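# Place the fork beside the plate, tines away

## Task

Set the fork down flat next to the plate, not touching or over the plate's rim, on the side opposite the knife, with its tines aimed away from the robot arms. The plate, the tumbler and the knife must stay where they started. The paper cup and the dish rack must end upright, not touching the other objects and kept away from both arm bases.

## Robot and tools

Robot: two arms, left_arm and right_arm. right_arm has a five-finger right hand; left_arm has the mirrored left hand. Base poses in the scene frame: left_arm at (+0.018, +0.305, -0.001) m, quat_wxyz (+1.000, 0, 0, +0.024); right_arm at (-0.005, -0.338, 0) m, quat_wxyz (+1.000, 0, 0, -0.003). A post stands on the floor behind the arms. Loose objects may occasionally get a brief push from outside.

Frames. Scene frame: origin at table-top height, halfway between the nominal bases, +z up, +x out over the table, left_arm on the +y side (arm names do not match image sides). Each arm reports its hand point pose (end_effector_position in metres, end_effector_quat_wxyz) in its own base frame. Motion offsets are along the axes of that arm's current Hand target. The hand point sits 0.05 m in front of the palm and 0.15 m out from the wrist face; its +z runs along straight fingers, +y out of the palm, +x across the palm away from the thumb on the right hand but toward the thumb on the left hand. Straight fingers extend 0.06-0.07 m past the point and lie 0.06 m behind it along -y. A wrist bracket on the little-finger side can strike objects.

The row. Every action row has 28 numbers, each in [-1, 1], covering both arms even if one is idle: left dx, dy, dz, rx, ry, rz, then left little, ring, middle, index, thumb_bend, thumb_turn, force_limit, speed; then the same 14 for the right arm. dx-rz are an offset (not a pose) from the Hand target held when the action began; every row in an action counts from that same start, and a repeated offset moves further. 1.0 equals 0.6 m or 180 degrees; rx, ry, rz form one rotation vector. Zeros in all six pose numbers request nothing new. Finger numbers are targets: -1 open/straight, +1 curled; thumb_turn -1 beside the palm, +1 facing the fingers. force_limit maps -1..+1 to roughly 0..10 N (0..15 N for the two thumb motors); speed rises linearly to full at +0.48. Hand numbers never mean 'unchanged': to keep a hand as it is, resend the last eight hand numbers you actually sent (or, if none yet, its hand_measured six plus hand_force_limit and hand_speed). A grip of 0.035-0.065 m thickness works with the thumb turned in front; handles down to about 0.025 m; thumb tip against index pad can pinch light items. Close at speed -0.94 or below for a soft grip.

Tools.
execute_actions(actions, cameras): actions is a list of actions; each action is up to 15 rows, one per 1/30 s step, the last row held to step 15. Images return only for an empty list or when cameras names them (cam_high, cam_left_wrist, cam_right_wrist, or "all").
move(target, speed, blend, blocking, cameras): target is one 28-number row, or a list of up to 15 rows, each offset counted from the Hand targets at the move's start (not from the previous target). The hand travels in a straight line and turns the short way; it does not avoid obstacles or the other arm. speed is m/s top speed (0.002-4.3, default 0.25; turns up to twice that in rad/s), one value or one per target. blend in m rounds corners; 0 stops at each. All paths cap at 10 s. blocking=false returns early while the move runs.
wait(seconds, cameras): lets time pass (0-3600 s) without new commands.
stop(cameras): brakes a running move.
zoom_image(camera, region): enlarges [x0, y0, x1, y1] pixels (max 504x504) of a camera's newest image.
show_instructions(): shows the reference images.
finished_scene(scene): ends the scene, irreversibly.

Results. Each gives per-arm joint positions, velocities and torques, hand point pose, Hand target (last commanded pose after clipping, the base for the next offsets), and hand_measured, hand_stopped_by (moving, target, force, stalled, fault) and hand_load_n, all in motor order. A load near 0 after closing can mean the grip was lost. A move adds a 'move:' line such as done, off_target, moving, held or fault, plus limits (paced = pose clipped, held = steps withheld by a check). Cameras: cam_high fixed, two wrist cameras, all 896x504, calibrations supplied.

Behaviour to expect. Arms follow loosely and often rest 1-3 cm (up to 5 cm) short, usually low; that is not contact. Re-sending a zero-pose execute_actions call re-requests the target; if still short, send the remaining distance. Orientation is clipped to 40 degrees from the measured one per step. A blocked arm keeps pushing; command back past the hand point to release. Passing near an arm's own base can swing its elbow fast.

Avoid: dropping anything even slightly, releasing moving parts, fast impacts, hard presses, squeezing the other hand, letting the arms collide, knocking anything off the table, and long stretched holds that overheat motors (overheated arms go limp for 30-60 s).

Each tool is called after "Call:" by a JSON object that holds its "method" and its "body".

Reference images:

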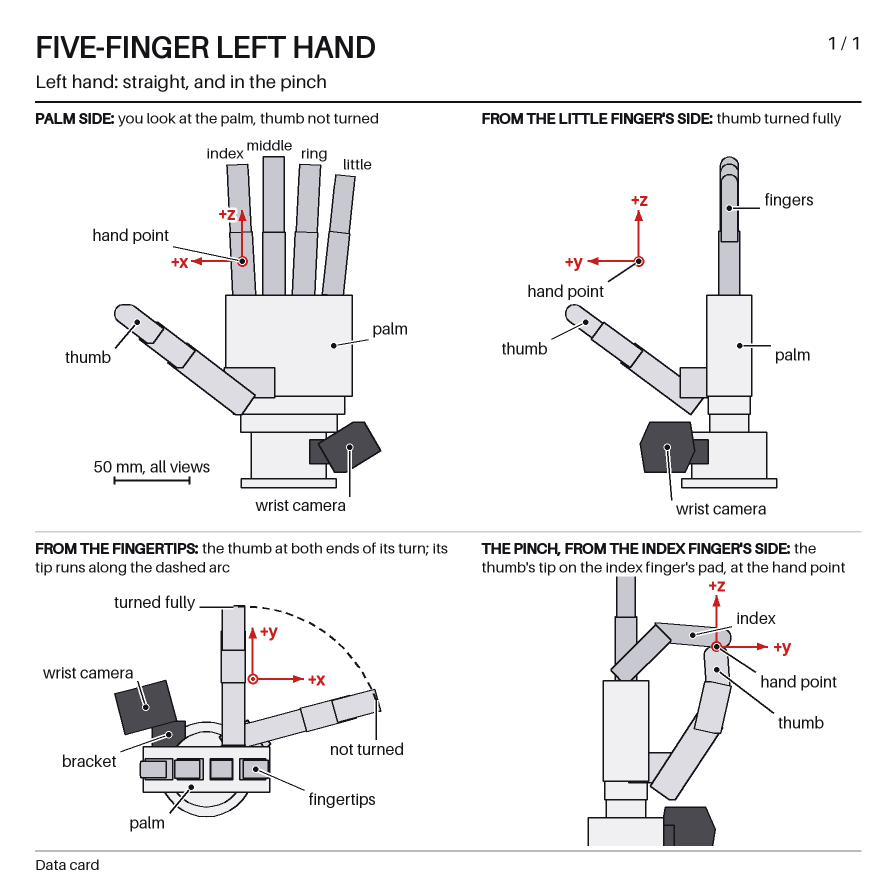

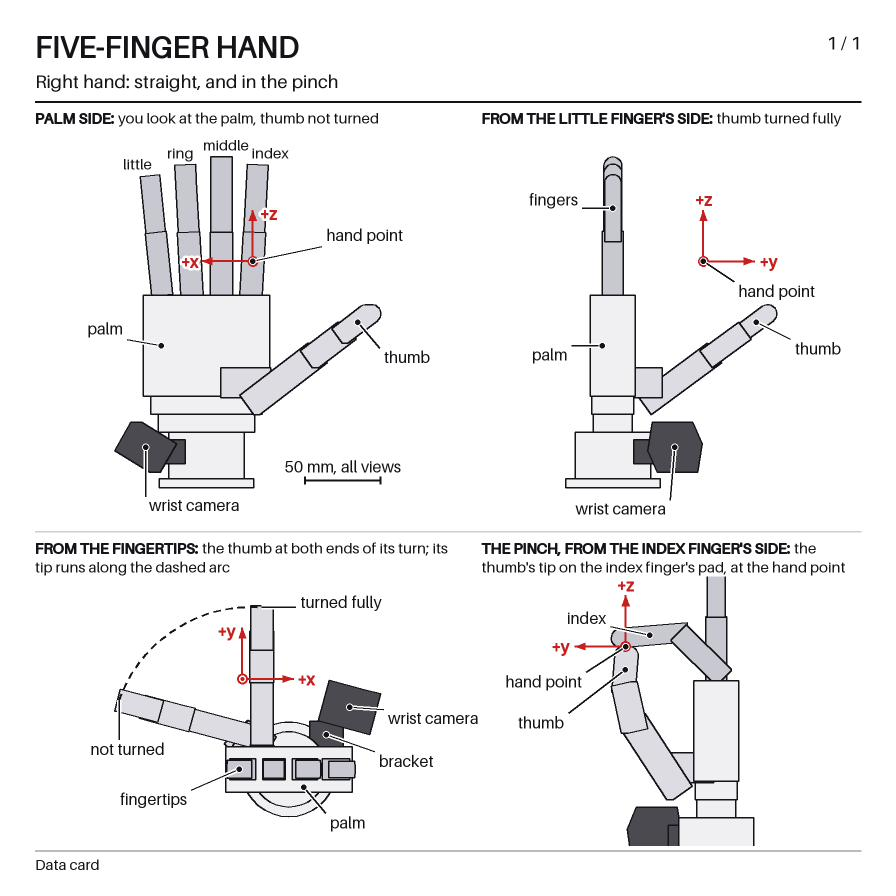

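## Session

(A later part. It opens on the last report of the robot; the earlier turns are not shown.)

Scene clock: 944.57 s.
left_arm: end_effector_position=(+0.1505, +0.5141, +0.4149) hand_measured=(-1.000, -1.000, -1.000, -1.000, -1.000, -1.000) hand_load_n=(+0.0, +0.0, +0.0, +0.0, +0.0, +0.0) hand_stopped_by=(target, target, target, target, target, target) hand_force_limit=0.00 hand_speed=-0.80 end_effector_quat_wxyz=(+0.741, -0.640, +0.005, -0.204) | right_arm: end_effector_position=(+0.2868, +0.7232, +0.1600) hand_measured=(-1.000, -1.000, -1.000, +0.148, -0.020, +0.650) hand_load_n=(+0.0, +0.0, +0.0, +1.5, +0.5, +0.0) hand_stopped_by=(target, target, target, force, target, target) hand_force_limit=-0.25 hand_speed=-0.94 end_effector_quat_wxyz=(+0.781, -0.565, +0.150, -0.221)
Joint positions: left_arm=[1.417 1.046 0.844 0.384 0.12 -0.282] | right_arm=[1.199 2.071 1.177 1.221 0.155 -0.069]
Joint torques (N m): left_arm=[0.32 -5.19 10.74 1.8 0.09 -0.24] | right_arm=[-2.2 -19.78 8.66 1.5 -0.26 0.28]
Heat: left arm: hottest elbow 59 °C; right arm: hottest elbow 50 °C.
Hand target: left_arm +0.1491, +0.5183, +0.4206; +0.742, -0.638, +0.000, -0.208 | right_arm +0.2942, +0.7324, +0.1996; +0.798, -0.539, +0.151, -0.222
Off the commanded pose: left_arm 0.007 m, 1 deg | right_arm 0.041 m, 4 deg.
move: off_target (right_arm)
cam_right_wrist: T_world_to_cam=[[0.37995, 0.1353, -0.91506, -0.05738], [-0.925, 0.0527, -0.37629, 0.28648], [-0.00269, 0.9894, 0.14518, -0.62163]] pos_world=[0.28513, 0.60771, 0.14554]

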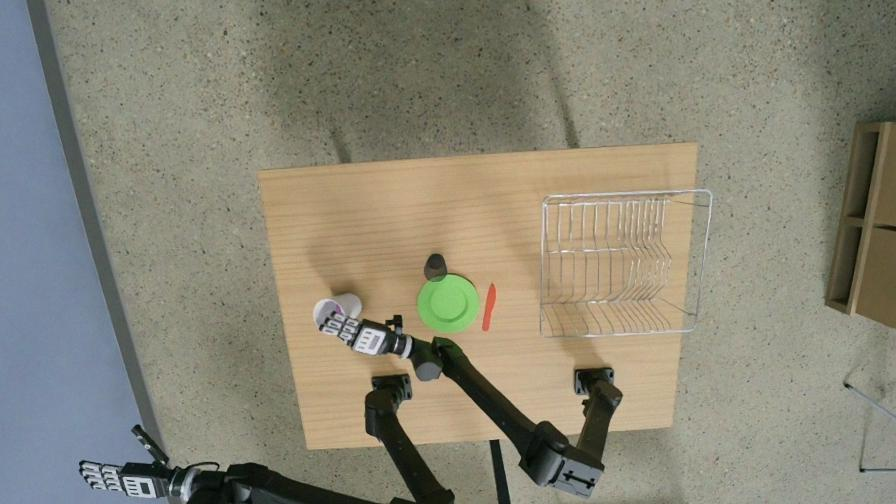

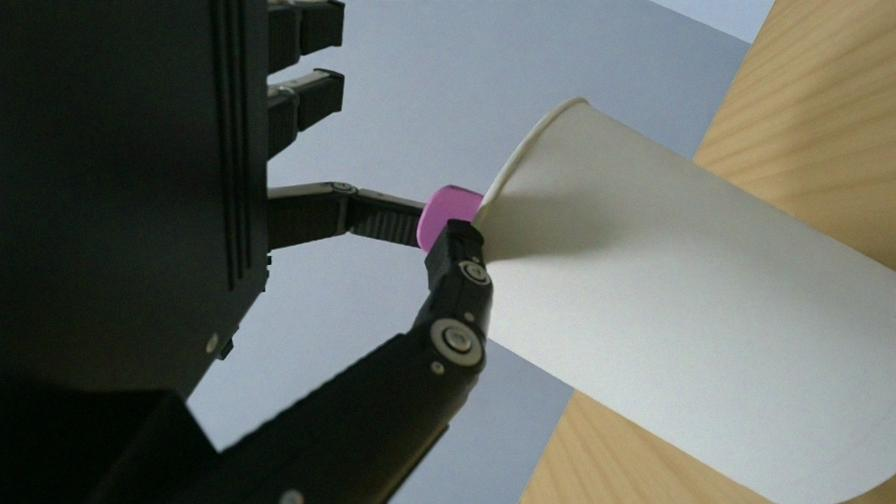

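Call:
{"method": "zoom_image", "body": {"camera": "cam_high", "region": [290, 265, 410, 365]}}

Scaled by 4.200 from the camera's image (finer frame: 1280x720).

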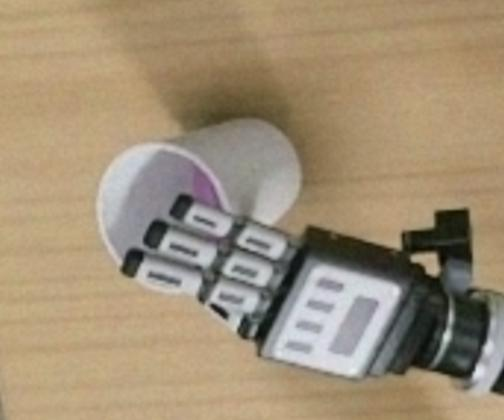

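Call:
{"method": "move", "body": {"target": [0,0,0,0,0,0,-1,-1,-1,-1,-1,-1,0,-0.8,0,0.0618,-0.025,0,0,0,-1,-1,-1,0.38,-0.02,0.65,-0.25,-0.94], "speed": 0.05, "cameras": ["cam_high","cam_right_wrist"]}}

Call:
{"method": "zoom_image", "body": {"camera": "cam_high", "region": [290, 265, 410, 365]}}

Scene clock: 975.07 s.
left_arm: end_effector_position=(+0.1505, +0.5141, +0.4149) hand_measured=(-1.000, -1.000, -1.000, -1.000, -1.000, -1.000) hand_load_n=(+0.0, +0.0, +0.0, +0.0, +0.0, +0.0) hand_stopped_by=(target, target, target, target, target, target) hand_force_limit=0.00 hand_speed=-0.80 end_effector_quat_wxyz=(+0.741, -0.640, +0.005, -0.204) | right_arm: end_effector_position=(+0.2862, +0.7227, +0.1480) hand_measured=(-1.000, -1.000, -1.000, +0.148, -0.020, +0.650) hand_load_n=(+0.0, +0.0, +0.0, +0.0, -0.5, +0.0) hand_stopped_by=(target, target, target, force, target, target) hand_force_limit=-0.25 hand_speed=-0.94 end_effector_quat_wxyz=(+0.788, -0.556, +0.149, -0.221)
Joint positions: left_arm=[1.417 1.046 0.844 0.384 0.12 -0.282] | right_arm=[1.199 2.109 1.177 1.281 0.153 -0.067]
Joint torques (N m): left_arm=[0.5 -5.25 10.81 1.85 0.09 -0.21] | right_arm=[-1.55 -15.5 8.54 2.5 -0.2 0.25]
Heat: left arm: hottest elbow 59 °C; right arm: hottest elbow 51 °C.
Hand target: left_arm +0.1491, +0.5183, +0.4206; +0.742, -0.638, +0.000, -0.208 | right_arm +0.2942, +0.7324, +0.1598; +0.799, -0.539, +0.151, -0.222
Off the commanded pose: left_arm 0.007 m, 1 deg | right_arm 0.017 m, 2 deg.
move: off_target (right_arm)
cam_right_wrist: T_world_to_cam=[[0.38606, 0.15552, -0.90927, -0.08527], [-0.92246, 0.05893, -0.38158, 0.27696], [-0.00576, 0.98607, 0.16621, -0.61919]] pos_world=[0.28484, 0.60751, 0.13107]

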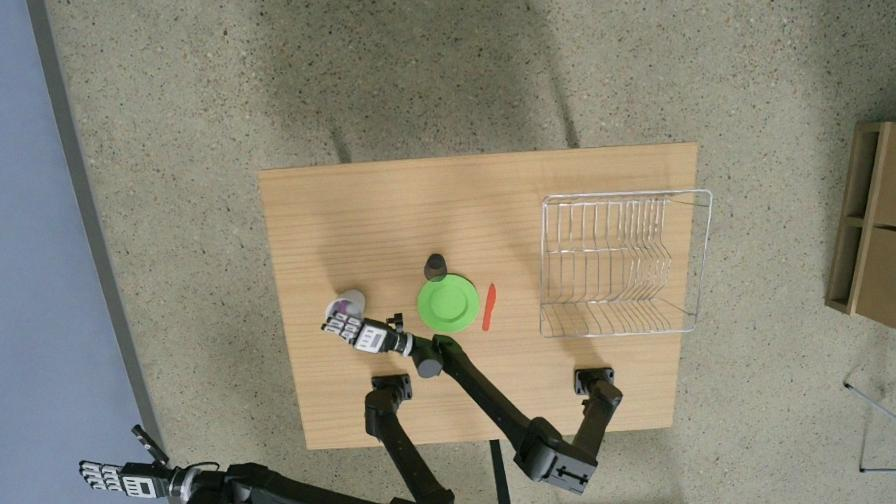

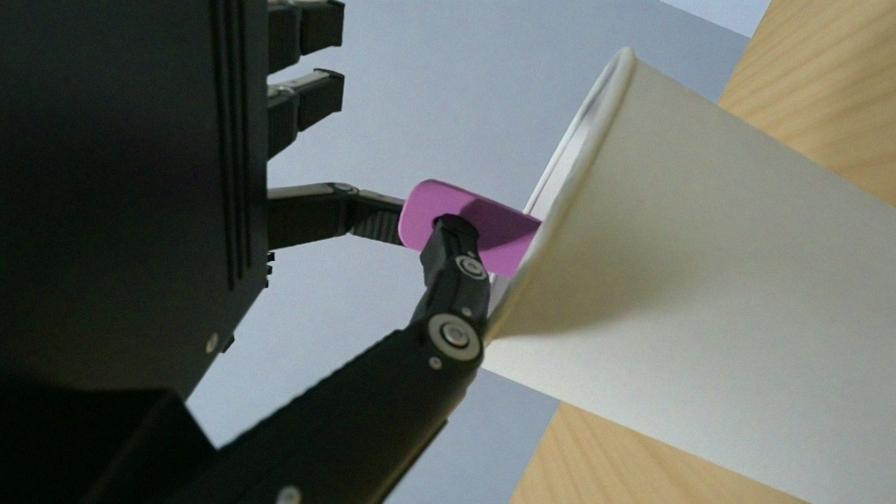

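Scaled by 4.200 from the camera's image (finer frame: 1280x720).

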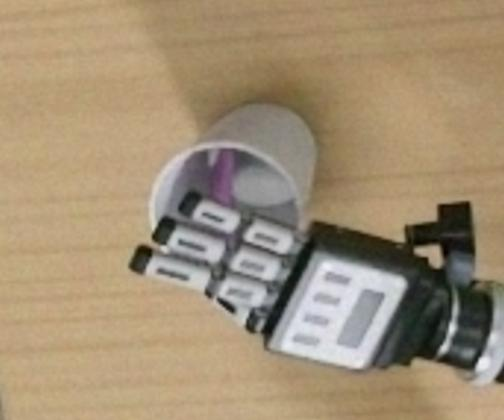

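Call:
{"method": "move", "body": {"target": [0,0,0,0,0,0,-1,-1,-1,-1,-1,-1,0,-0.8,0,0,0,0,0,0,-1,-1,-1,0.45,-0.02,0.65,-0.2,-0.94], "speed": 0.05, "cameras": ["cam_high","cam_right_wrist"]}}

Call:
{"method": "zoom_image", "body": {"camera": "cam_right_wrist", "region": [380, 130, 660, 330]}}

Scene clock: 983.53 s.
left_arm: end_effector_position=(+0.1505, +0.5141, +0.4149) hand_measured=(-1.000, -1.000, -1.000, -1.000, -1.000, -1.000) hand_load_n=(+0.0, +0.0, +0.0, +0.0, +0.0, +0.0) hand_stopped_by=(target, target, target, target, target, target) hand_force_limit=0.00 hand_speed=-0.80 end_effector_quat_wxyz=(+0.741, -0.640, +0.005, -0.204) | right_arm: end_effector_position=(+0.2862, +0.7227, +0.1480) hand_measured=(-1.000, -1.000, -1.000, +0.190, -0.020, +0.650) hand_load_n=(+0.0, +0.0, +0.0, +4.0, -0.5, +0.0) hand_stopped_by=(target, target, target, force, target, target) hand_force_limit=-0.20 hand_speed=-0.94 end_effector_quat_wxyz=(+0.788, -0.556, +0.149, -0.221)
Joint positions: left_arm=[1.417 1.046 0.844 0.384 0.12 -0.282] | right_arm=[1.199 2.109 1.177 1.281 0.153 -0.067]
Joint torques (N m): left_arm=[0.44 -4.84 10.8 1.65 0.04 -0.21] | right_arm=[-1.85 -15.91 8.44 2.56 -0.16 0.16]
Heat: left arm: hottest elbow 59 °C; right arm: hottest elbow 51 °C.
Hand target: left_arm +0.1491, +0.5183, +0.4206; +0.742, -0.638, +0.000, -0.208 | right_arm +0.2942, +0.7324, +0.1598; +0.799, -0.539, +0.151, -0.222
Off the commanded pose: left_arm 0.007 m, 1 deg | right_arm 0.017 m, 2 deg.
move: done
cam_right_wrist: T_world_to_cam=[[0.38606, 0.15552, -0.90927, -0.08527], [-0.92246, 0.05893, -0.38158, 0.27696], [-0.00576, 0.98607, 0.16621, -0.61919]] pos_world=[0.28484, 0.60751, 0.13107]

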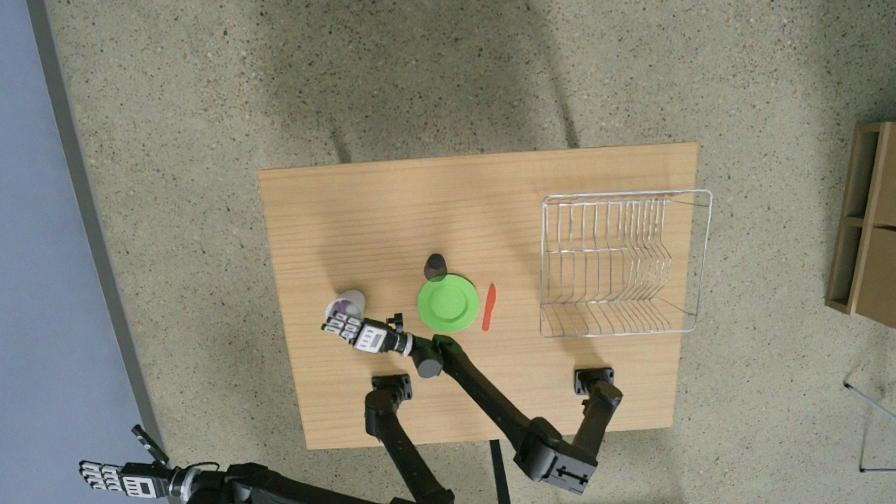

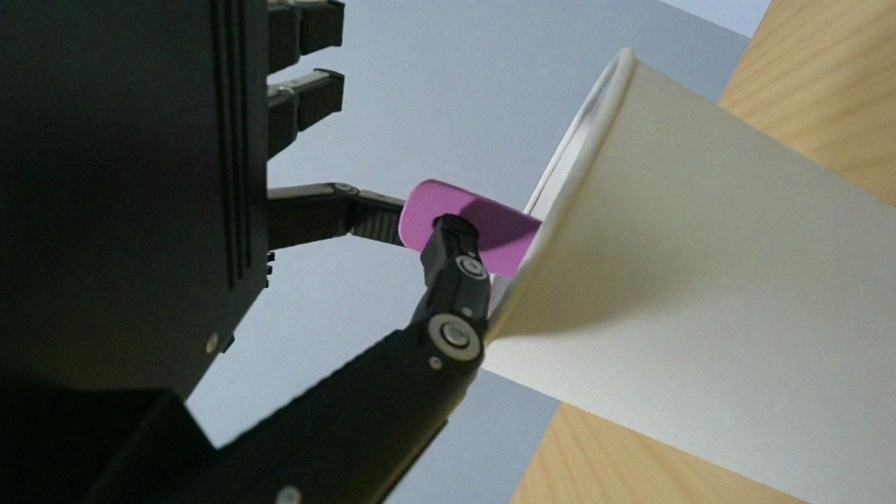

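Scaled by 1.800 from the camera's image (finer frame: 1280x720).

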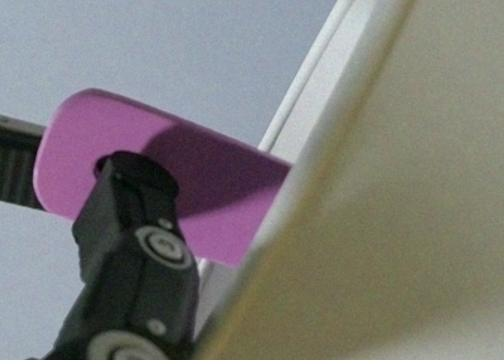

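Call:
{"method": "move", "body": {"target": [0,0,0,0,0,0,-1,-1,-1,-1,-1,-1,0,-0.8,0,-0.1236,0.05,0,0,0,-1,-1,-1,0.45,-0.02,0.65,-0.2,-0.94], "speed": 0.08, "cameras": ["cam_high","cam_right_wrist"]}}

Call:
{"method": "zoom_image", "body": {"camera": "cam_high", "region": [290, 265, 410, 365]}}

Scene clock: 999.00 s.
left_arm: end_effector_position=(+0.1505, +0.5141, +0.4149) hand_measured=(-1.000, -1.000, -1.000, -1.000, -1.000, -1.000) hand_load_n=(+0.0, +0.0, +0.0, +0.0, +0.0, +0.0) hand_stopped_by=(target, target, target, target, target, target) hand_force_limit=0.00 hand_speed=-0.80 end_effector_quat_wxyz=(+0.741, -0.640, +0.005, -0.204) | right_arm: end_effector_position=(+0.2860, +0.7222, +0.1964) hand_measured=(-1.000, -1.000, -1.000, +0.190, -0.020, +0.650) hand_load_n=(+0.0, +0.0, +0.0, +4.0, -0.5, +0.0) hand_stopped_by=(target, target, target, force, target, target) hand_force_limit=-0.20 hand_speed=-0.94 end_effector_quat_wxyz=(+0.780, -0.567, +0.150, -0.220)
Joint positions: left_arm=[1.417 1.046 0.844 0.384 0.12 -0.282] | right_arm=[1.199 1.992 1.177 1.136 0.153 -0.066]
Joint torques (N m): left_arm=[0.26 -5.07 10.76 1.8 0.1 -0.25] | right_arm=[-2.14 -18.26 9.65 1.7 -0.21 0.2]
Heat: left arm: hottest elbow 59 °C; right arm: hottest elbow 51 °C.
Hand target: left_arm +0.1491, +0.5183, +0.4206; +0.742, -0.638, +0.000, -0.208 | right_arm +0.2943, +0.7324, +0.2399; +0.799, -0.539, +0.151, -0.221
Off the commanded pose: left_arm 0.007 m, 1 deg | right_arm 0.045 m, 4 deg.
move: off_target (right_arm)
cam_right_wrist: T_world_to_cam=[[0.37643, 0.1321, -0.91698, -0.01989], [-0.92644, 0.04903, -0.37325, 0.30187], [-0.00434, 0.99002, 0.14084, -0.62501]] pos_world=[0.28443, 0.6066, 0.18246]

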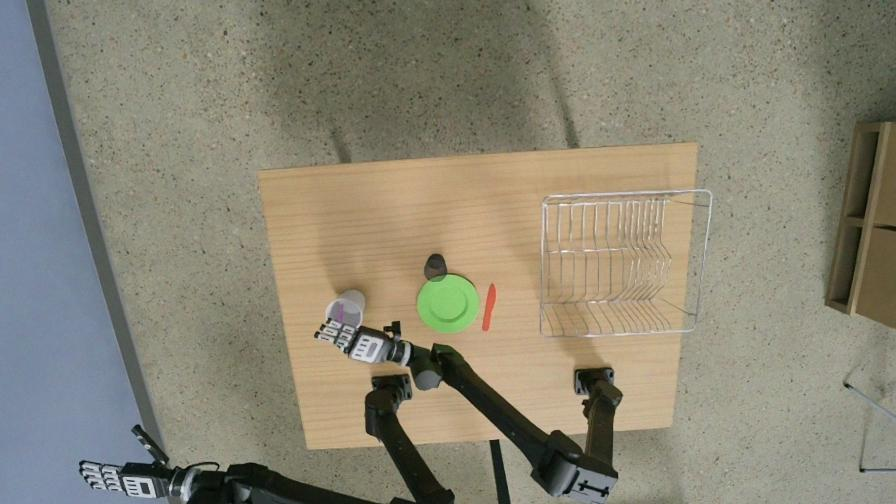

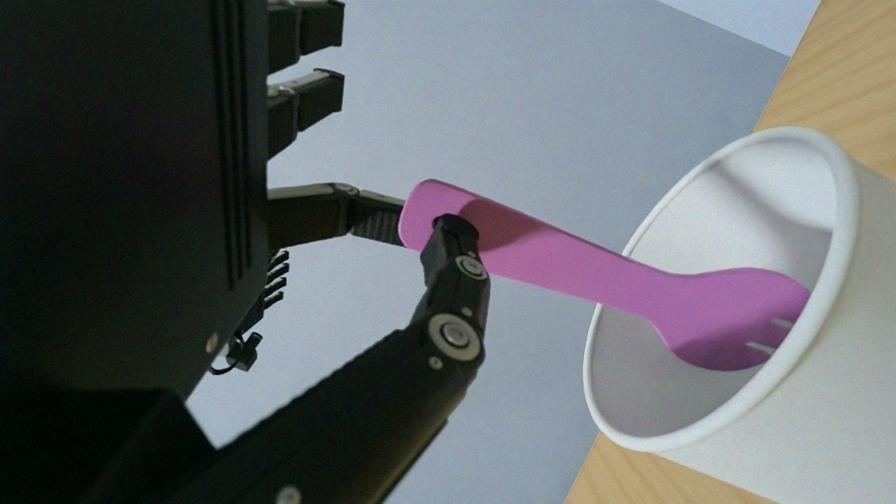

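Scaled by 4.200 from the camera's image (finer frame: 1280x720).

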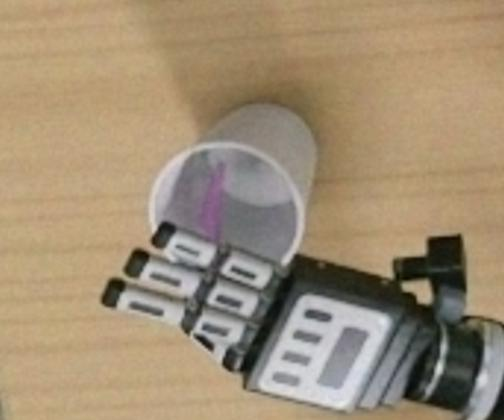

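Call:
{"method": "move", "body": {"target": [0,0,0,0,0,0,-1,-1,-1,-1,-1,-1,0,-0.8,0,-0.13,0.052,0,0,0,-1,-1,-1,0.45,-0.02,0.65,-0.2,-0.94], "speed": 0.1, "cameras": ["cam_high","cam_right_wrist"]}}

Scene clock: 1004.07 s.
left_arm: end_effector_position=(+0.1505, +0.5141, +0.4149) hand_measured=(-1.000, -1.000, -1.000, -1.000, -1.000, -1.000) hand_load_n=(+0.0, +0.0, +0.0, +0.0, +0.0, -0.5) hand_stopped_by=(target, target, target, target, target, target) hand_force_limit=0.00 hand_speed=-0.80 end_effector_quat_wxyz=(+0.741, -0.640, +0.005, -0.204) | right_arm: end_effector_position=(+0.2866, +0.7239, +0.2729) hand_measured=(-1.000, -1.000, -1.000, +0.190, -0.020, +0.650) hand_load_n=(+0.0, +0.0, +0.0, +3.5, +0.0, +0.0) hand_stopped_by=(target, target, target, force, target, target) hand_force_limit=-0.20 hand_speed=-0.94 end_effector_quat_wxyz=(+0.777, -0.570, +0.151, -0.219)
Joint positions: left_arm=[1.417 1.046 0.844 0.384 0.12 -0.282] | right_arm=[1.199 1.857 1.226 0.944 0.153 -0.066]
Joint torques (N m): left_arm=[0.32 -5.13 10.69 1.85 0.09 -0.25] | right_arm=[-1.96 -18.26 11.41 1.48 -0.21 0.22]
Heat: left arm: hottest elbow 59 °C; right arm: hottest elbow 52 °C.
Hand target: left_arm +0.1491, +0.5183, +0.4206; +0.742, -0.638, +0.000, -0.208 | right_arm +0.2943, +0.7322, +0.3238; +0.799, -0.539, +0.151, -0.221
Off the commanded pose: left_arm 0.007 m, 1 deg | right_arm 0.052 m, 4 deg.
move: off_target (right_arm)
cam_right_wrist: T_world_to_cam=[[0.37365, 0.12494, -0.91912, 0.05629], [-0.92756, 0.04615, -0.37081, 0.33265], [-0.00391, 0.99109, 0.13313, -0.63616]] pos_world=[0.28503, 0.6081, 0.25978]

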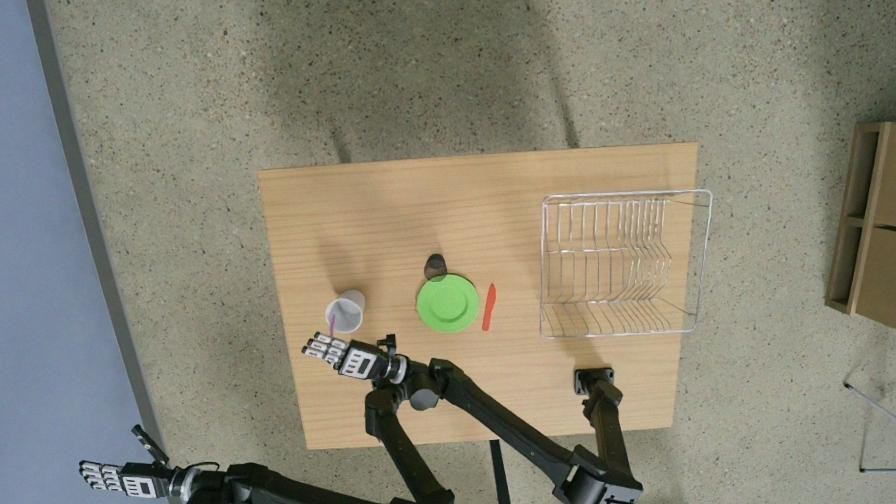

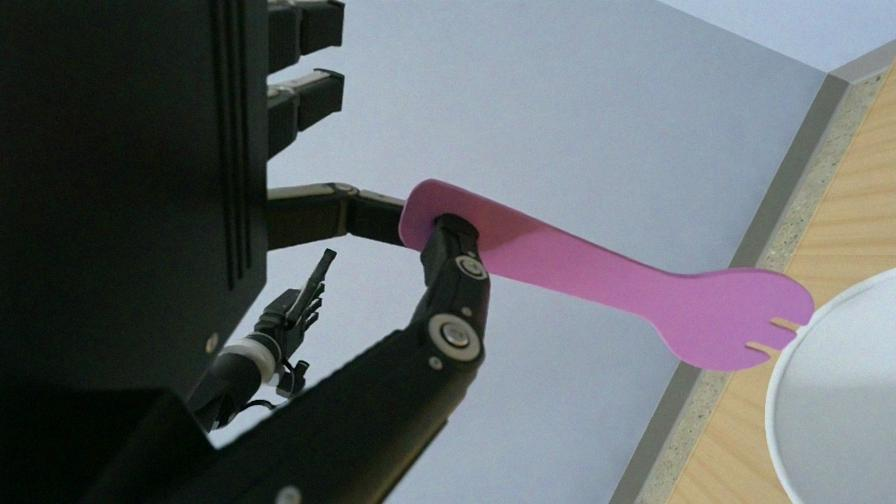

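Call:
{"method": "move", "body": {"target": [0,0,0,0,0,0,-1,-1,-1,-1,-1,-1,0,-0.8,0.026,-0.0562,-0.29,-0.2621,-0.5717,-0.3828,-1,-1,-1,0.45,-0.02,0.65,-0.2,-0.94], "speed": 0.16, "cameras": ["cam_high","cam_right_wrist"]}}

Call:
{"method": "zoom_image", "body": {"camera": "cam_high", "region": [320, 250, 500, 400]}}

Scene clock: 1085.90 s.
left_arm: end_effector_position=(+0.1505, +0.5141, +0.4149) hand_measured=(-1.000, -1.000, -1.000, -1.000, -1.000, -1.000) hand_load_n=(-0.5, +0.0, +0.0, +0.0, +0.0, -0.5) hand_stopped_by=(target, target, target, target, target, target) hand_force_limit=0.00 hand_speed=-0.80 end_effector_quat_wxyz=(+0.741, -0.640, +0.005, -0.204) | right_arm: end_effector_position=(+0.2162, +0.5615, +0.2683) hand_measured=(-1.000, -1.000, -1.000, +0.190, -0.020, +0.650) hand_load_n=(+0.0, +0.0, +0.0, +4.0, +0.0, +0.0) hand_stopped_by=(target, target, target, force, target, target) hand_force_limit=-0.20 hand_speed=-0.94 end_effector_quat_wxyz=(-0.138, +0.715, +0.685, +0.016)
Joint positions: left_arm=[1.417 1.046 0.844 0.384 0.12 -0.282] | right_arm=[1.237 1.863 2.052 -1.603 -0.23 -1.843]
Joint torques (N m): left_arm=[0.44 -5.66 10.63 1.54 0.1 -0.21] | right_arm=[-0.91 -15.85 12.22 0.47 -0.26 0.08]
Heat: left arm: hottest elbow 60 °C; right arm: hottest elbow 56 °C.
Hand target: left_arm +0.1491, +0.5183, +0.4206; +0.742, -0.638, +0.000, -0.208 | right_arm +0.2178, +0.5751, +0.2900; -0.147, +0.706, +0.691, +0.037
Off the commanded pose: left_arm 0.007 m, 1 deg | right_arm 0.026 m, 3 deg.
move: off_target (right_arm)
cam_right_wrist: T_world_to_cam=[[0.96901, 0.21429, -0.12284, -0.2939], [0.24172, -0.92502, 0.29311, 0.38759], [-0.05082, -0.31372, -0.94815, 0.55798]] pos_world=[0.21946, 0.59656, 0.37933]

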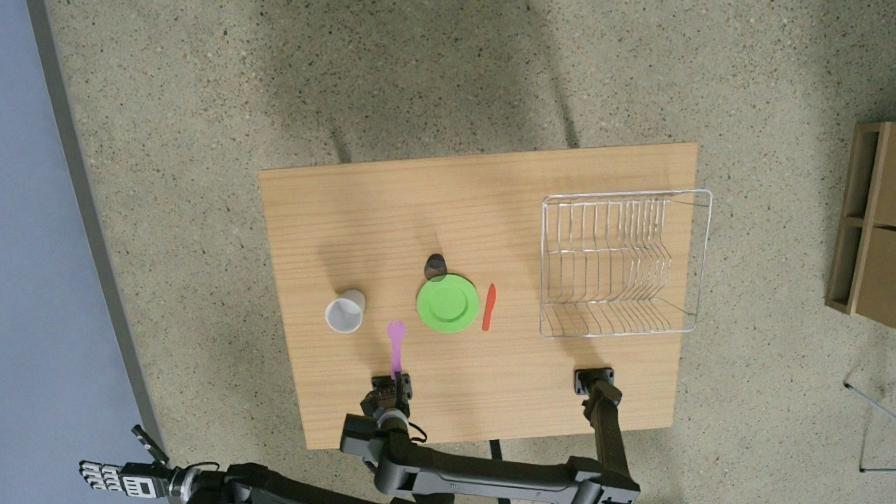

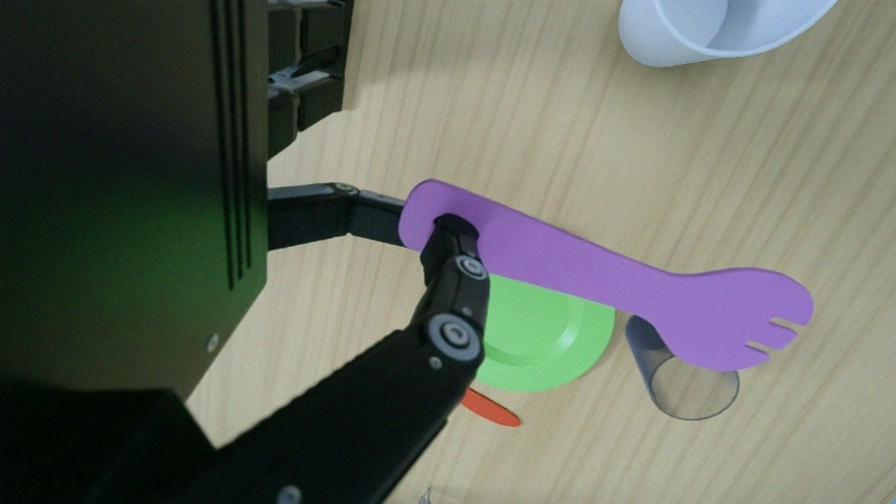

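Scaled by 2.800 from the camera's image (finer frame: 1280x720).

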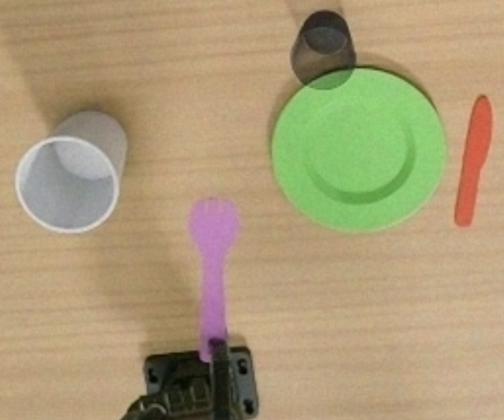

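Call:
{"method": "zoom_image", "body": {"camera": "cam_high", "region": [220, 340, 680, 504]}}

Scaled by 1.096 from the camera's image (finer frame: 1280x720).

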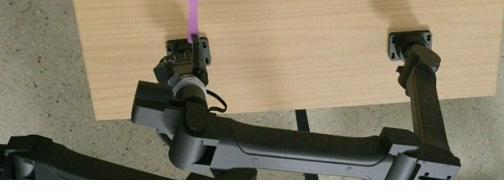

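Call:
{"method": "move", "body": {"target": [0,0,0,0,0,0,-1,-1,-1,-1,-1,-1,0,-0.8,-0.0701,0.0325,0.1945,0.0101,-0.0061,-0.0371,-1,-1,-1,0.45,-0.02,0.65,-0.2,-0.94], "speed": 0.12, "cameras": ["cam_high","cam_right_wrist"]}}

Call:
{"method": "zoom_image", "body": {"camera": "cam_high", "region": [320, 250, 500, 400]}}

Scene clock: 1122.30 s.
left_arm: end_effector_position=(+0.1505, +0.5141, +0.4149) hand_measured=(-1.000, -1.000, -1.000, -1.000, -1.000, -1.000) hand_load_n=(+0.0, +0.0, +0.0, +0.0, +0.0, +0.0) hand_stopped_by=(target, target, target, target, target, target) hand_force_limit=0.00 hand_speed=-0.80 end_effector_quat_wxyz=(+0.741, -0.640, +0.005, -0.204) | right_arm: end_effector_position=(+0.2139, +0.5645, +0.1486) hand_measured=(-1.000, -1.000, -1.000, +0.190, -0.020, +0.650) hand_load_n=(+0.0, +0.0, +0.0, +4.0, -0.5, +0.0) hand_stopped_by=(target, target, target, force, target, target) hand_force_limit=-0.20 hand_speed=-0.94 end_effector_quat_wxyz=(-0.141, +0.667, +0.732, +0.010)
Joint positions: left_arm=[1.417 1.046 0.844 0.384 0.12 -0.282] | right_arm=[1.237 1.852 1.721 -1.307 -0.252 -1.98]
Joint torques (N m): left_arm=[-0.44 -5.3 10.67 1.76 0.06 -0.25] | right_arm=[-1.79 -18.96 7.27 1.1 -0.4 0.06]
Heat: left arm: hottest elbow 61 °C; right arm: hottest elbow 64 °C.
Hand target: left_arm +0.1491, +0.5183, +0.4206; +0.742, -0.638, +0.000, -0.208 | right_arm +0.2176, +0.5648, +0.1649; -0.150, +0.663, +0.733, +0.028
Off the commanded pose: left_arm 0.007 m, 1 deg | right_arm 0.017 m, 2 deg.
move: off_target (right_arm)
cam_right_wrist: T_world_to_cam=[[0.93175, 0.34284, -0.11958, -0.3721], [0.363, -0.88698, 0.28548, 0.37968], [-0.00819, -0.3094, -0.9509, 0.43424]] pos_world=[0.21243, 0.59869, 0.26003]

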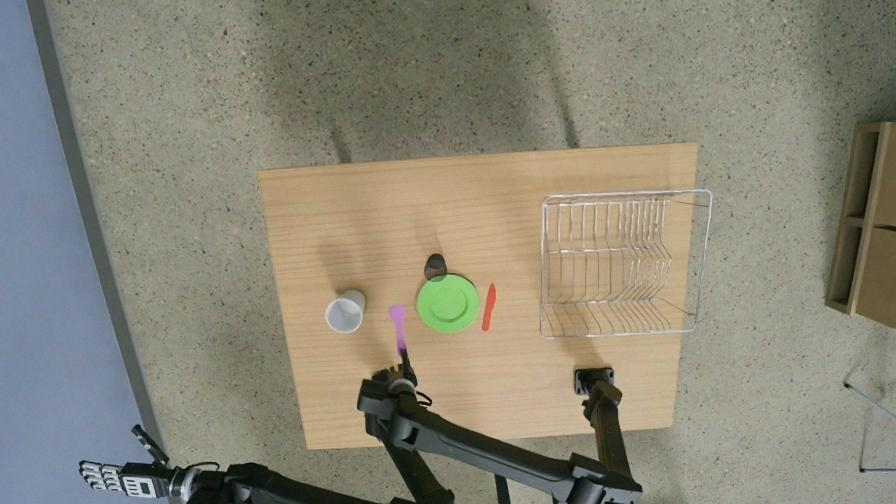

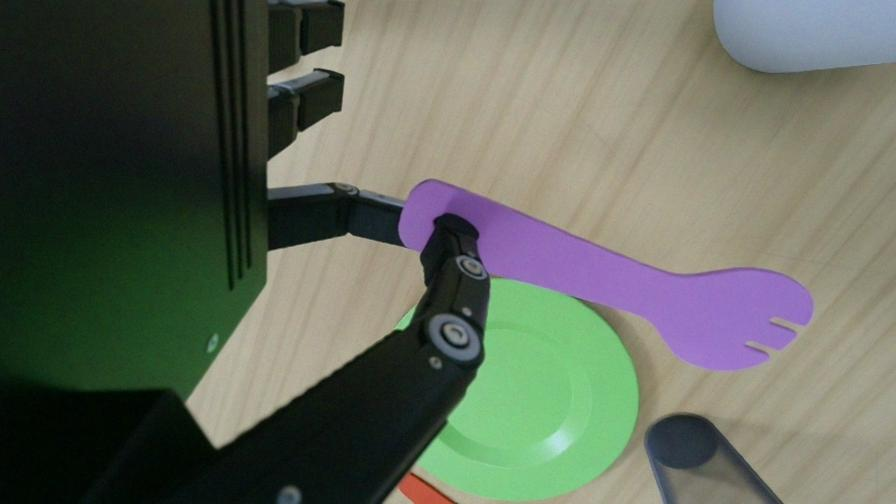

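Scaled by 2.800 from the camera's image (finer frame: 1280x720).

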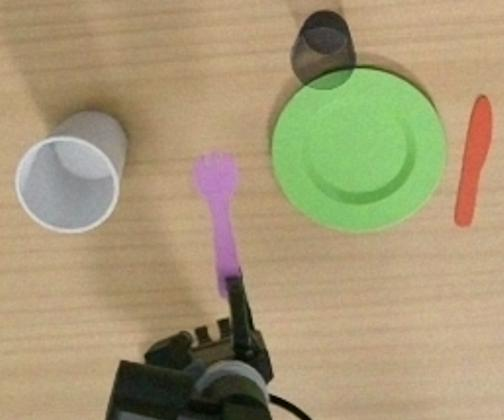

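Call:
{"method": "move", "body": {"target": [0,0,0,0,0,0,-1,-1,-1,-1,-1,-1,0,-0.8,0,0,0,0,0,0,1,1,1,0.45,-0.02,0.65,-0.6,-0.7], "speed": 0.12, "cameras": ["cam_high","cam_right_wrist"]}}

Call:
{"method": "zoom_image", "body": {"camera": "cam_high", "region": [320, 250, 500, 400]}}

Scene clock: 1143.00 s.
left_arm: end_effector_position=(+0.1505, +0.5141, +0.4149) hand_measured=(-1.000, -1.000, -1.000, -1.000, -1.000, -1.000) hand_load_n=(+0.0, +0.0, +0.0, +0.0, +0.0, -0.5) hand_stopped_by=(target, target, target, target, target, target) hand_force_limit=0.00 hand_speed=-0.80 end_effector_quat_wxyz=(+0.741, -0.640, +0.005, -0.204) | right_arm: end_effector_position=(+0.2139, +0.5646, +0.1486) hand_measured=(+1.000, +1.000, +0.186, +0.190, -0.020, +0.650) hand_load_n=(+0.0, +0.0, +3.0, +4.5, +0.0, +0.0) hand_stopped_by=(target, target, force, force, target, target) hand_force_limit=-0.60 hand_speed=-0.70 end_effector_quat_wxyz=(-0.141, +0.667, +0.732, +0.010)
Joint positions: left_arm=[1.417 1.046 0.844 0.384 0.12 -0.282] | right_arm=[1.237 1.852 1.721 -1.307 -0.252 -1.981]
Joint torques (N m): left_arm=[0.32 -5.6 10.8 1.8 0.09 -0.24] | right_arm=[-1.79 -18.84 7.19 1.32 -0.39 0.07]
Heat: left arm: hottest elbow 61 °C; right arm: hottest elbow 58 °C.
Hand target: left_arm +0.1491, +0.5183, +0.4206; +0.742, -0.638, +0.000, -0.208 | right_arm +0.2176, +0.5648, +0.1649; -0.150, +0.663, +0.733, +0.028
Off the commanded pose: left_arm 0.007 m, 1 deg | right_arm 0.017 m, 2 deg.
move: done
cam_right_wrist: T_world_to_cam=[[0.93133, 0.344, -0.11956, -0.37261], [0.3641, -0.88663, 0.28517, 0.37936], [-0.00791, -0.30911, -0.95099, 0.43403]] pos_world=[0.21233, 0.59869, 0.26003]

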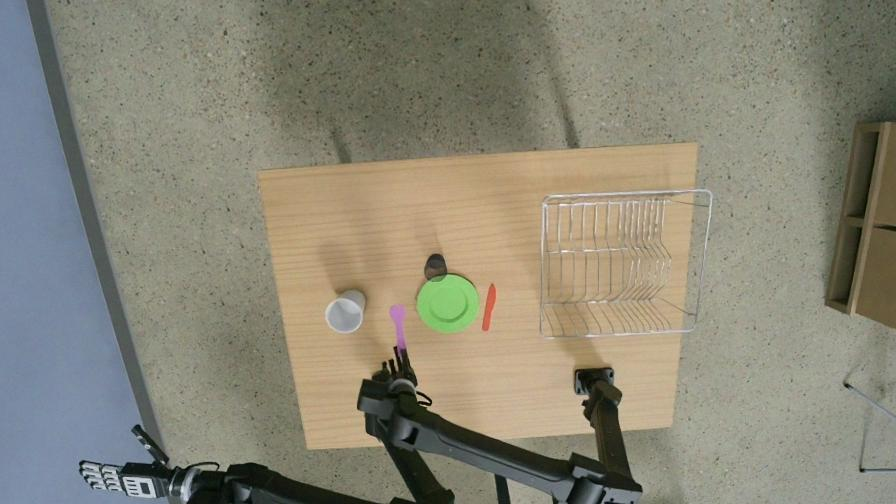

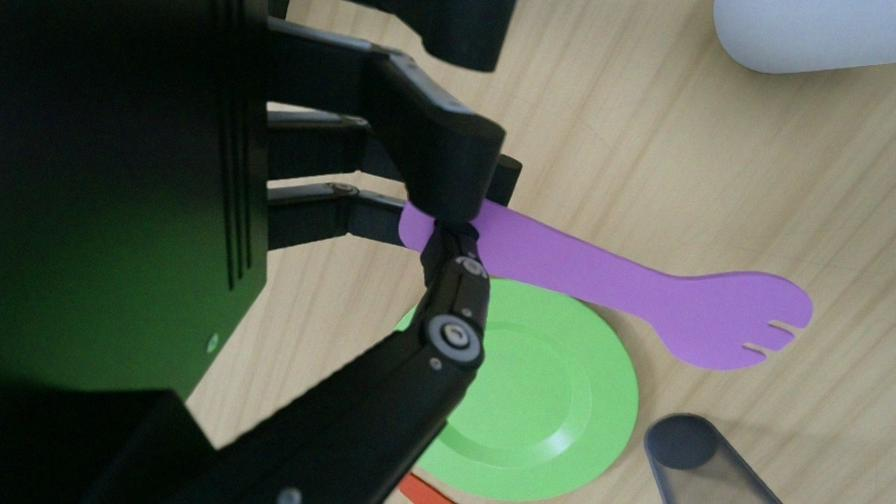

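Scaled by 2.800 from the camera's image (finer frame: 1280x720).

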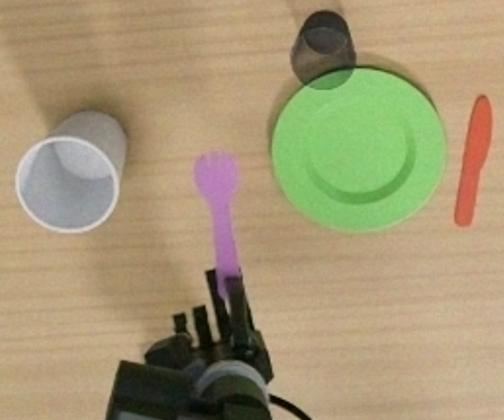

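Call:
{"method": "move", "body": {"target": [0,0,0,0,0,0,-1,-1,-1,-1,-1,-1,0,-0.8,-0.038,0.0177,0.0743,0,0,0,1,1,1,0.45,-0.02,0.65,-0.6,-0.7], "speed": 0.08, "cameras": ["cam_high","cam_right_wrist"]}}

Call:
{"method": "zoom_image", "body": {"camera": "cam_high", "region": [340, 260, 480, 380]}}

Scene clock: 1167.97 s.
left_arm: end_effector_position=(+0.1505, +0.5141, +0.4149) hand_measured=(-1.000, -1.000, -1.000, -1.000, -1.000, -1.000) hand_load_n=(+0.0, +0.0, +0.0, +0.0, +0.0, -0.5) hand_stopped_by=(target, target, target, target, target, target) hand_force_limit=0.00 hand_speed=-0.80 end_effector_quat_wxyz=(+0.741, -0.640, +0.005, -0.204) | right_arm: end_effector_position=(+0.2168, +0.5541, +0.1032) hand_measured=(+1.000, +1.000, +0.186, +0.190, -0.020, +0.650) hand_load_n=(+0.0, +0.0, +3.0, +4.5, +0.0, +0.0) hand_stopped_by=(target, target, force, force, target, target) hand_force_limit=-0.60 hand_speed=-0.70 end_effector_quat_wxyz=(-0.143, +0.666, +0.732, +0.013)
Joint positions: left_arm=[1.417 1.046 0.844 0.384 0.12 -0.282] | right_arm=[1.226 1.847 1.592 -1.178 -0.254 -1.993]
Joint torques (N m): left_arm=[0.15 -5.25 10.67 1.81 0.07 -0.23] | right_arm=[-1.32 -18.2 6.82 1.29 -0.45 0]
Heat: left arm: hottest elbow 61 °C; right arm: hottest elbow 54 °C.
Hand target: left_arm +0.1491, +0.5183, +0.4206; +0.742, -0.638, +0.000, -0.208 | right_arm +0.2217, +0.5548, +0.1149; -0.150, +0.663, +0.733, +0.028
Off the commanded pose: left_arm 0.007 m, 1 deg | right_arm 0.013 m, 2 deg.
move: off_target (right_arm)
cam_right_wrist: T_world_to_cam=[[0.93129, 0.34566, -0.11496, -0.37862], [0.36424, -0.88837, 0.27953, 0.38352], [-0.00551, -0.30219, -0.95323, 0.38349]] pos_world=[0.21503, 0.58747, 0.21482]

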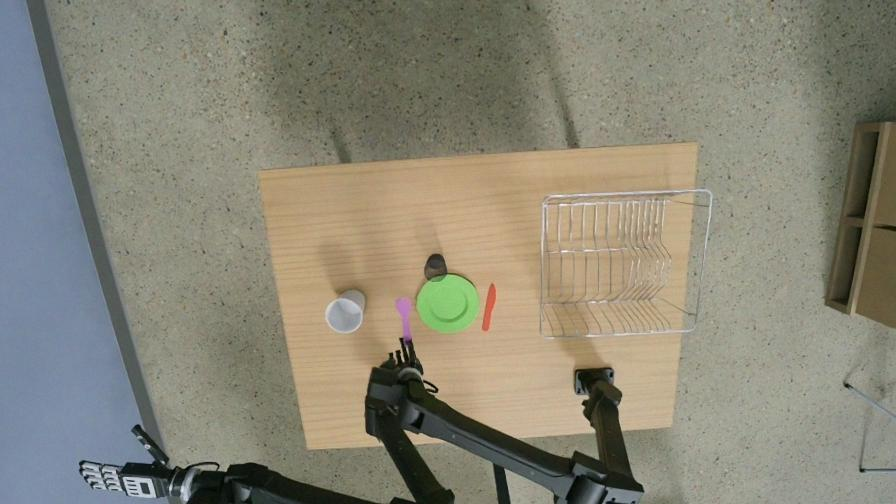

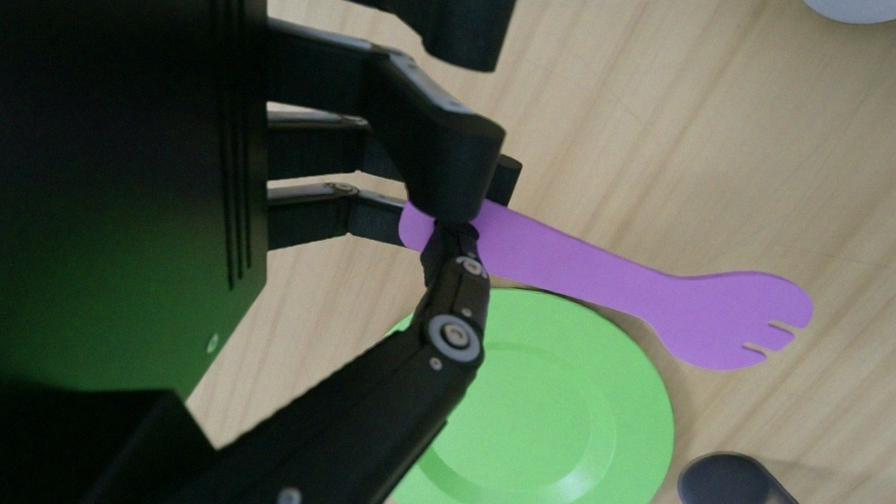

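Scaled by 3.600 from the camera's image (finer frame: 1280x720).

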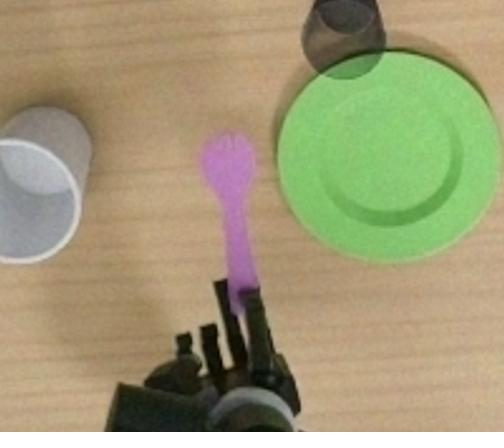

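Call:
{"method": "move", "body": {"target": [0,0,0,0,0,0,-1,-1,-1,-1,-1,-1,0,-0.8,-0.0171,0.0105,0.0636,0,0,0,1,1,1,0.45,-0.02,0.65,-0.6,-0.7], "speed": 0.07, "cameras": ["cam_high","cam_right_wrist"]}}

Call:
{"method": "zoom_image", "body": {"camera": "cam_high", "region": [340, 260, 480, 380]}}

Scene clock: 1180.17 s.
left_arm: end_effector_position=(+0.1505, +0.5141, +0.4149) hand_measured=(-1.000, -1.000, -1.000, -1.000, -1.000, -1.000) hand_load_n=(+0.0, +0.0, +0.0, +0.0, +0.0, +0.0) hand_stopped_by=(target, target, target, target, target, target) hand_force_limit=0.00 hand_speed=-0.80 end_effector_quat_wxyz=(+0.741, -0.640, +0.005, -0.204) | right_arm: end_effector_position=(+0.2171, +0.5552, +0.0803) hand_measured=(+1.000, +1.000, +0.186, +0.190, -0.020, +0.650) hand_load_n=(+0.0, +0.0, +3.0, +4.0, +0.0, +0.0) hand_stopped_by=(target, target, force, force, target, target) hand_force_limit=-0.60 hand_speed=-0.70 end_effector_quat_wxyz=(-0.149, +0.664, +0.733, +0.027)
Joint positions: left_arm=[1.417 1.046 0.844 0.384 0.12 -0.282] | right_arm=[1.226 1.847 1.526 -1.083 -0.254 -1.993]
Joint torques (N m): left_arm=[0.21 -5.19 10.73 1.85 0.07 -0.24] | right_arm=[-1.67 -15.85 6.83 1.47 -0.47 0.04]
Heat: left arm: hottest elbow 61 °C; right arm: hottest elbow 53 °C.
Hand target: left_arm +0.1491, +0.5183, +0.4206; +0.742, -0.638, +0.000, -0.208 | right_arm +0.2216, +0.5547, +0.0749; -0.150, +0.663, +0.733, +0.028
Off the commanded pose: left_arm 0.007 m, 1 deg | right_arm 0.007 m, 0 deg.
move: done
cam_right_wrist: T_world_to_cam=[[0.93231, 0.34867, -0.09611, -0.38536], [0.36165, -0.89593, 0.25791, 0.39723], [0.00382, -0.27521, -0.96138, 0.34564]] pos_world=[0.2143, 0.58538, 0.1928]

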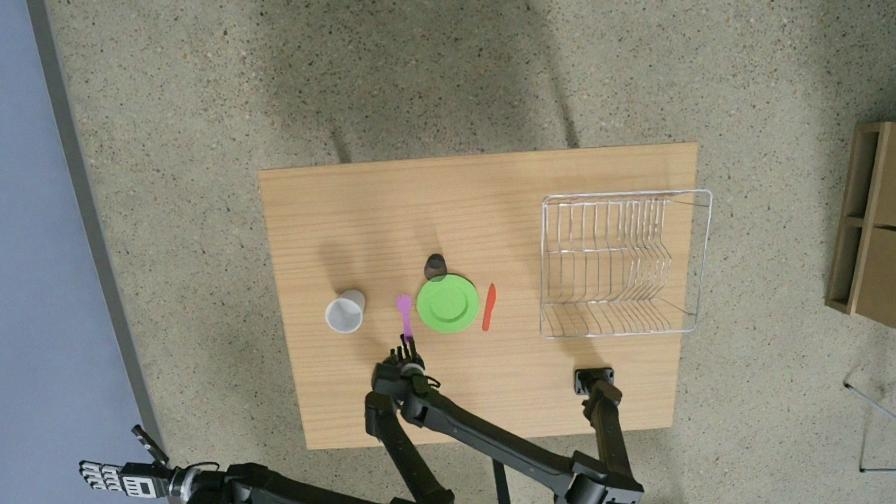

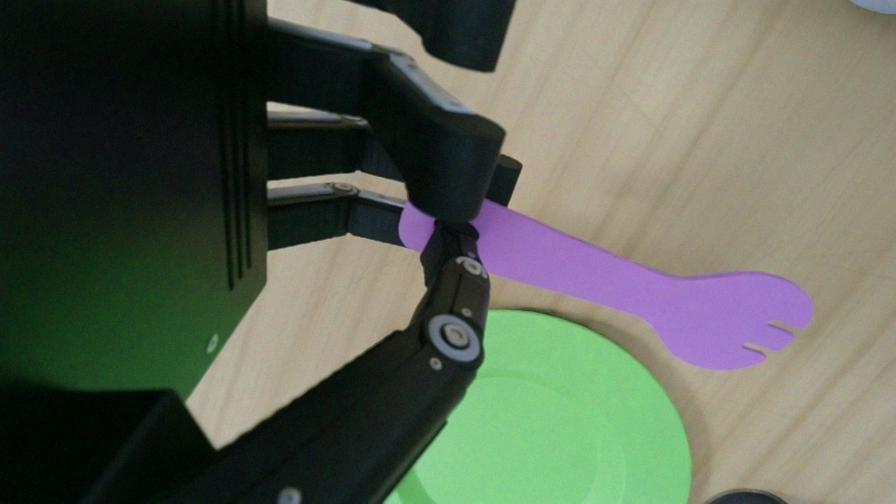

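Scaled by 3.600 from the camera's image (finer frame: 1280x720).

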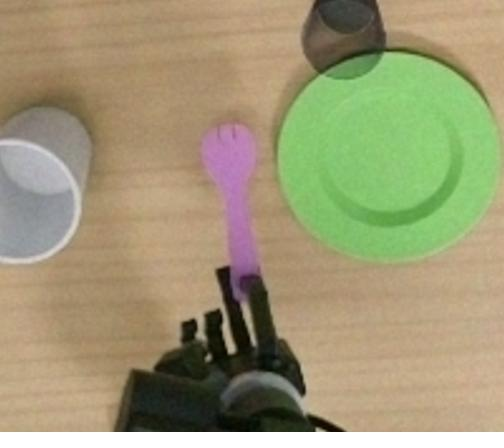

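Call:
{"method": "zoom_image", "body": {"camera": "cam_right_wrist", "region": [400, 250, 896, 504]}}

Scaled by 1.016 from the camera's image (finer frame: 1280x720).

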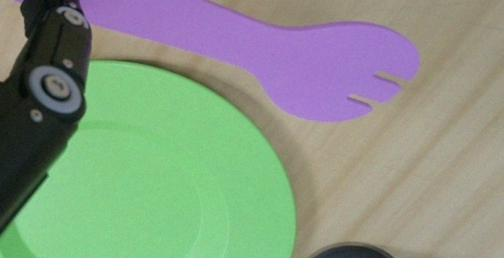

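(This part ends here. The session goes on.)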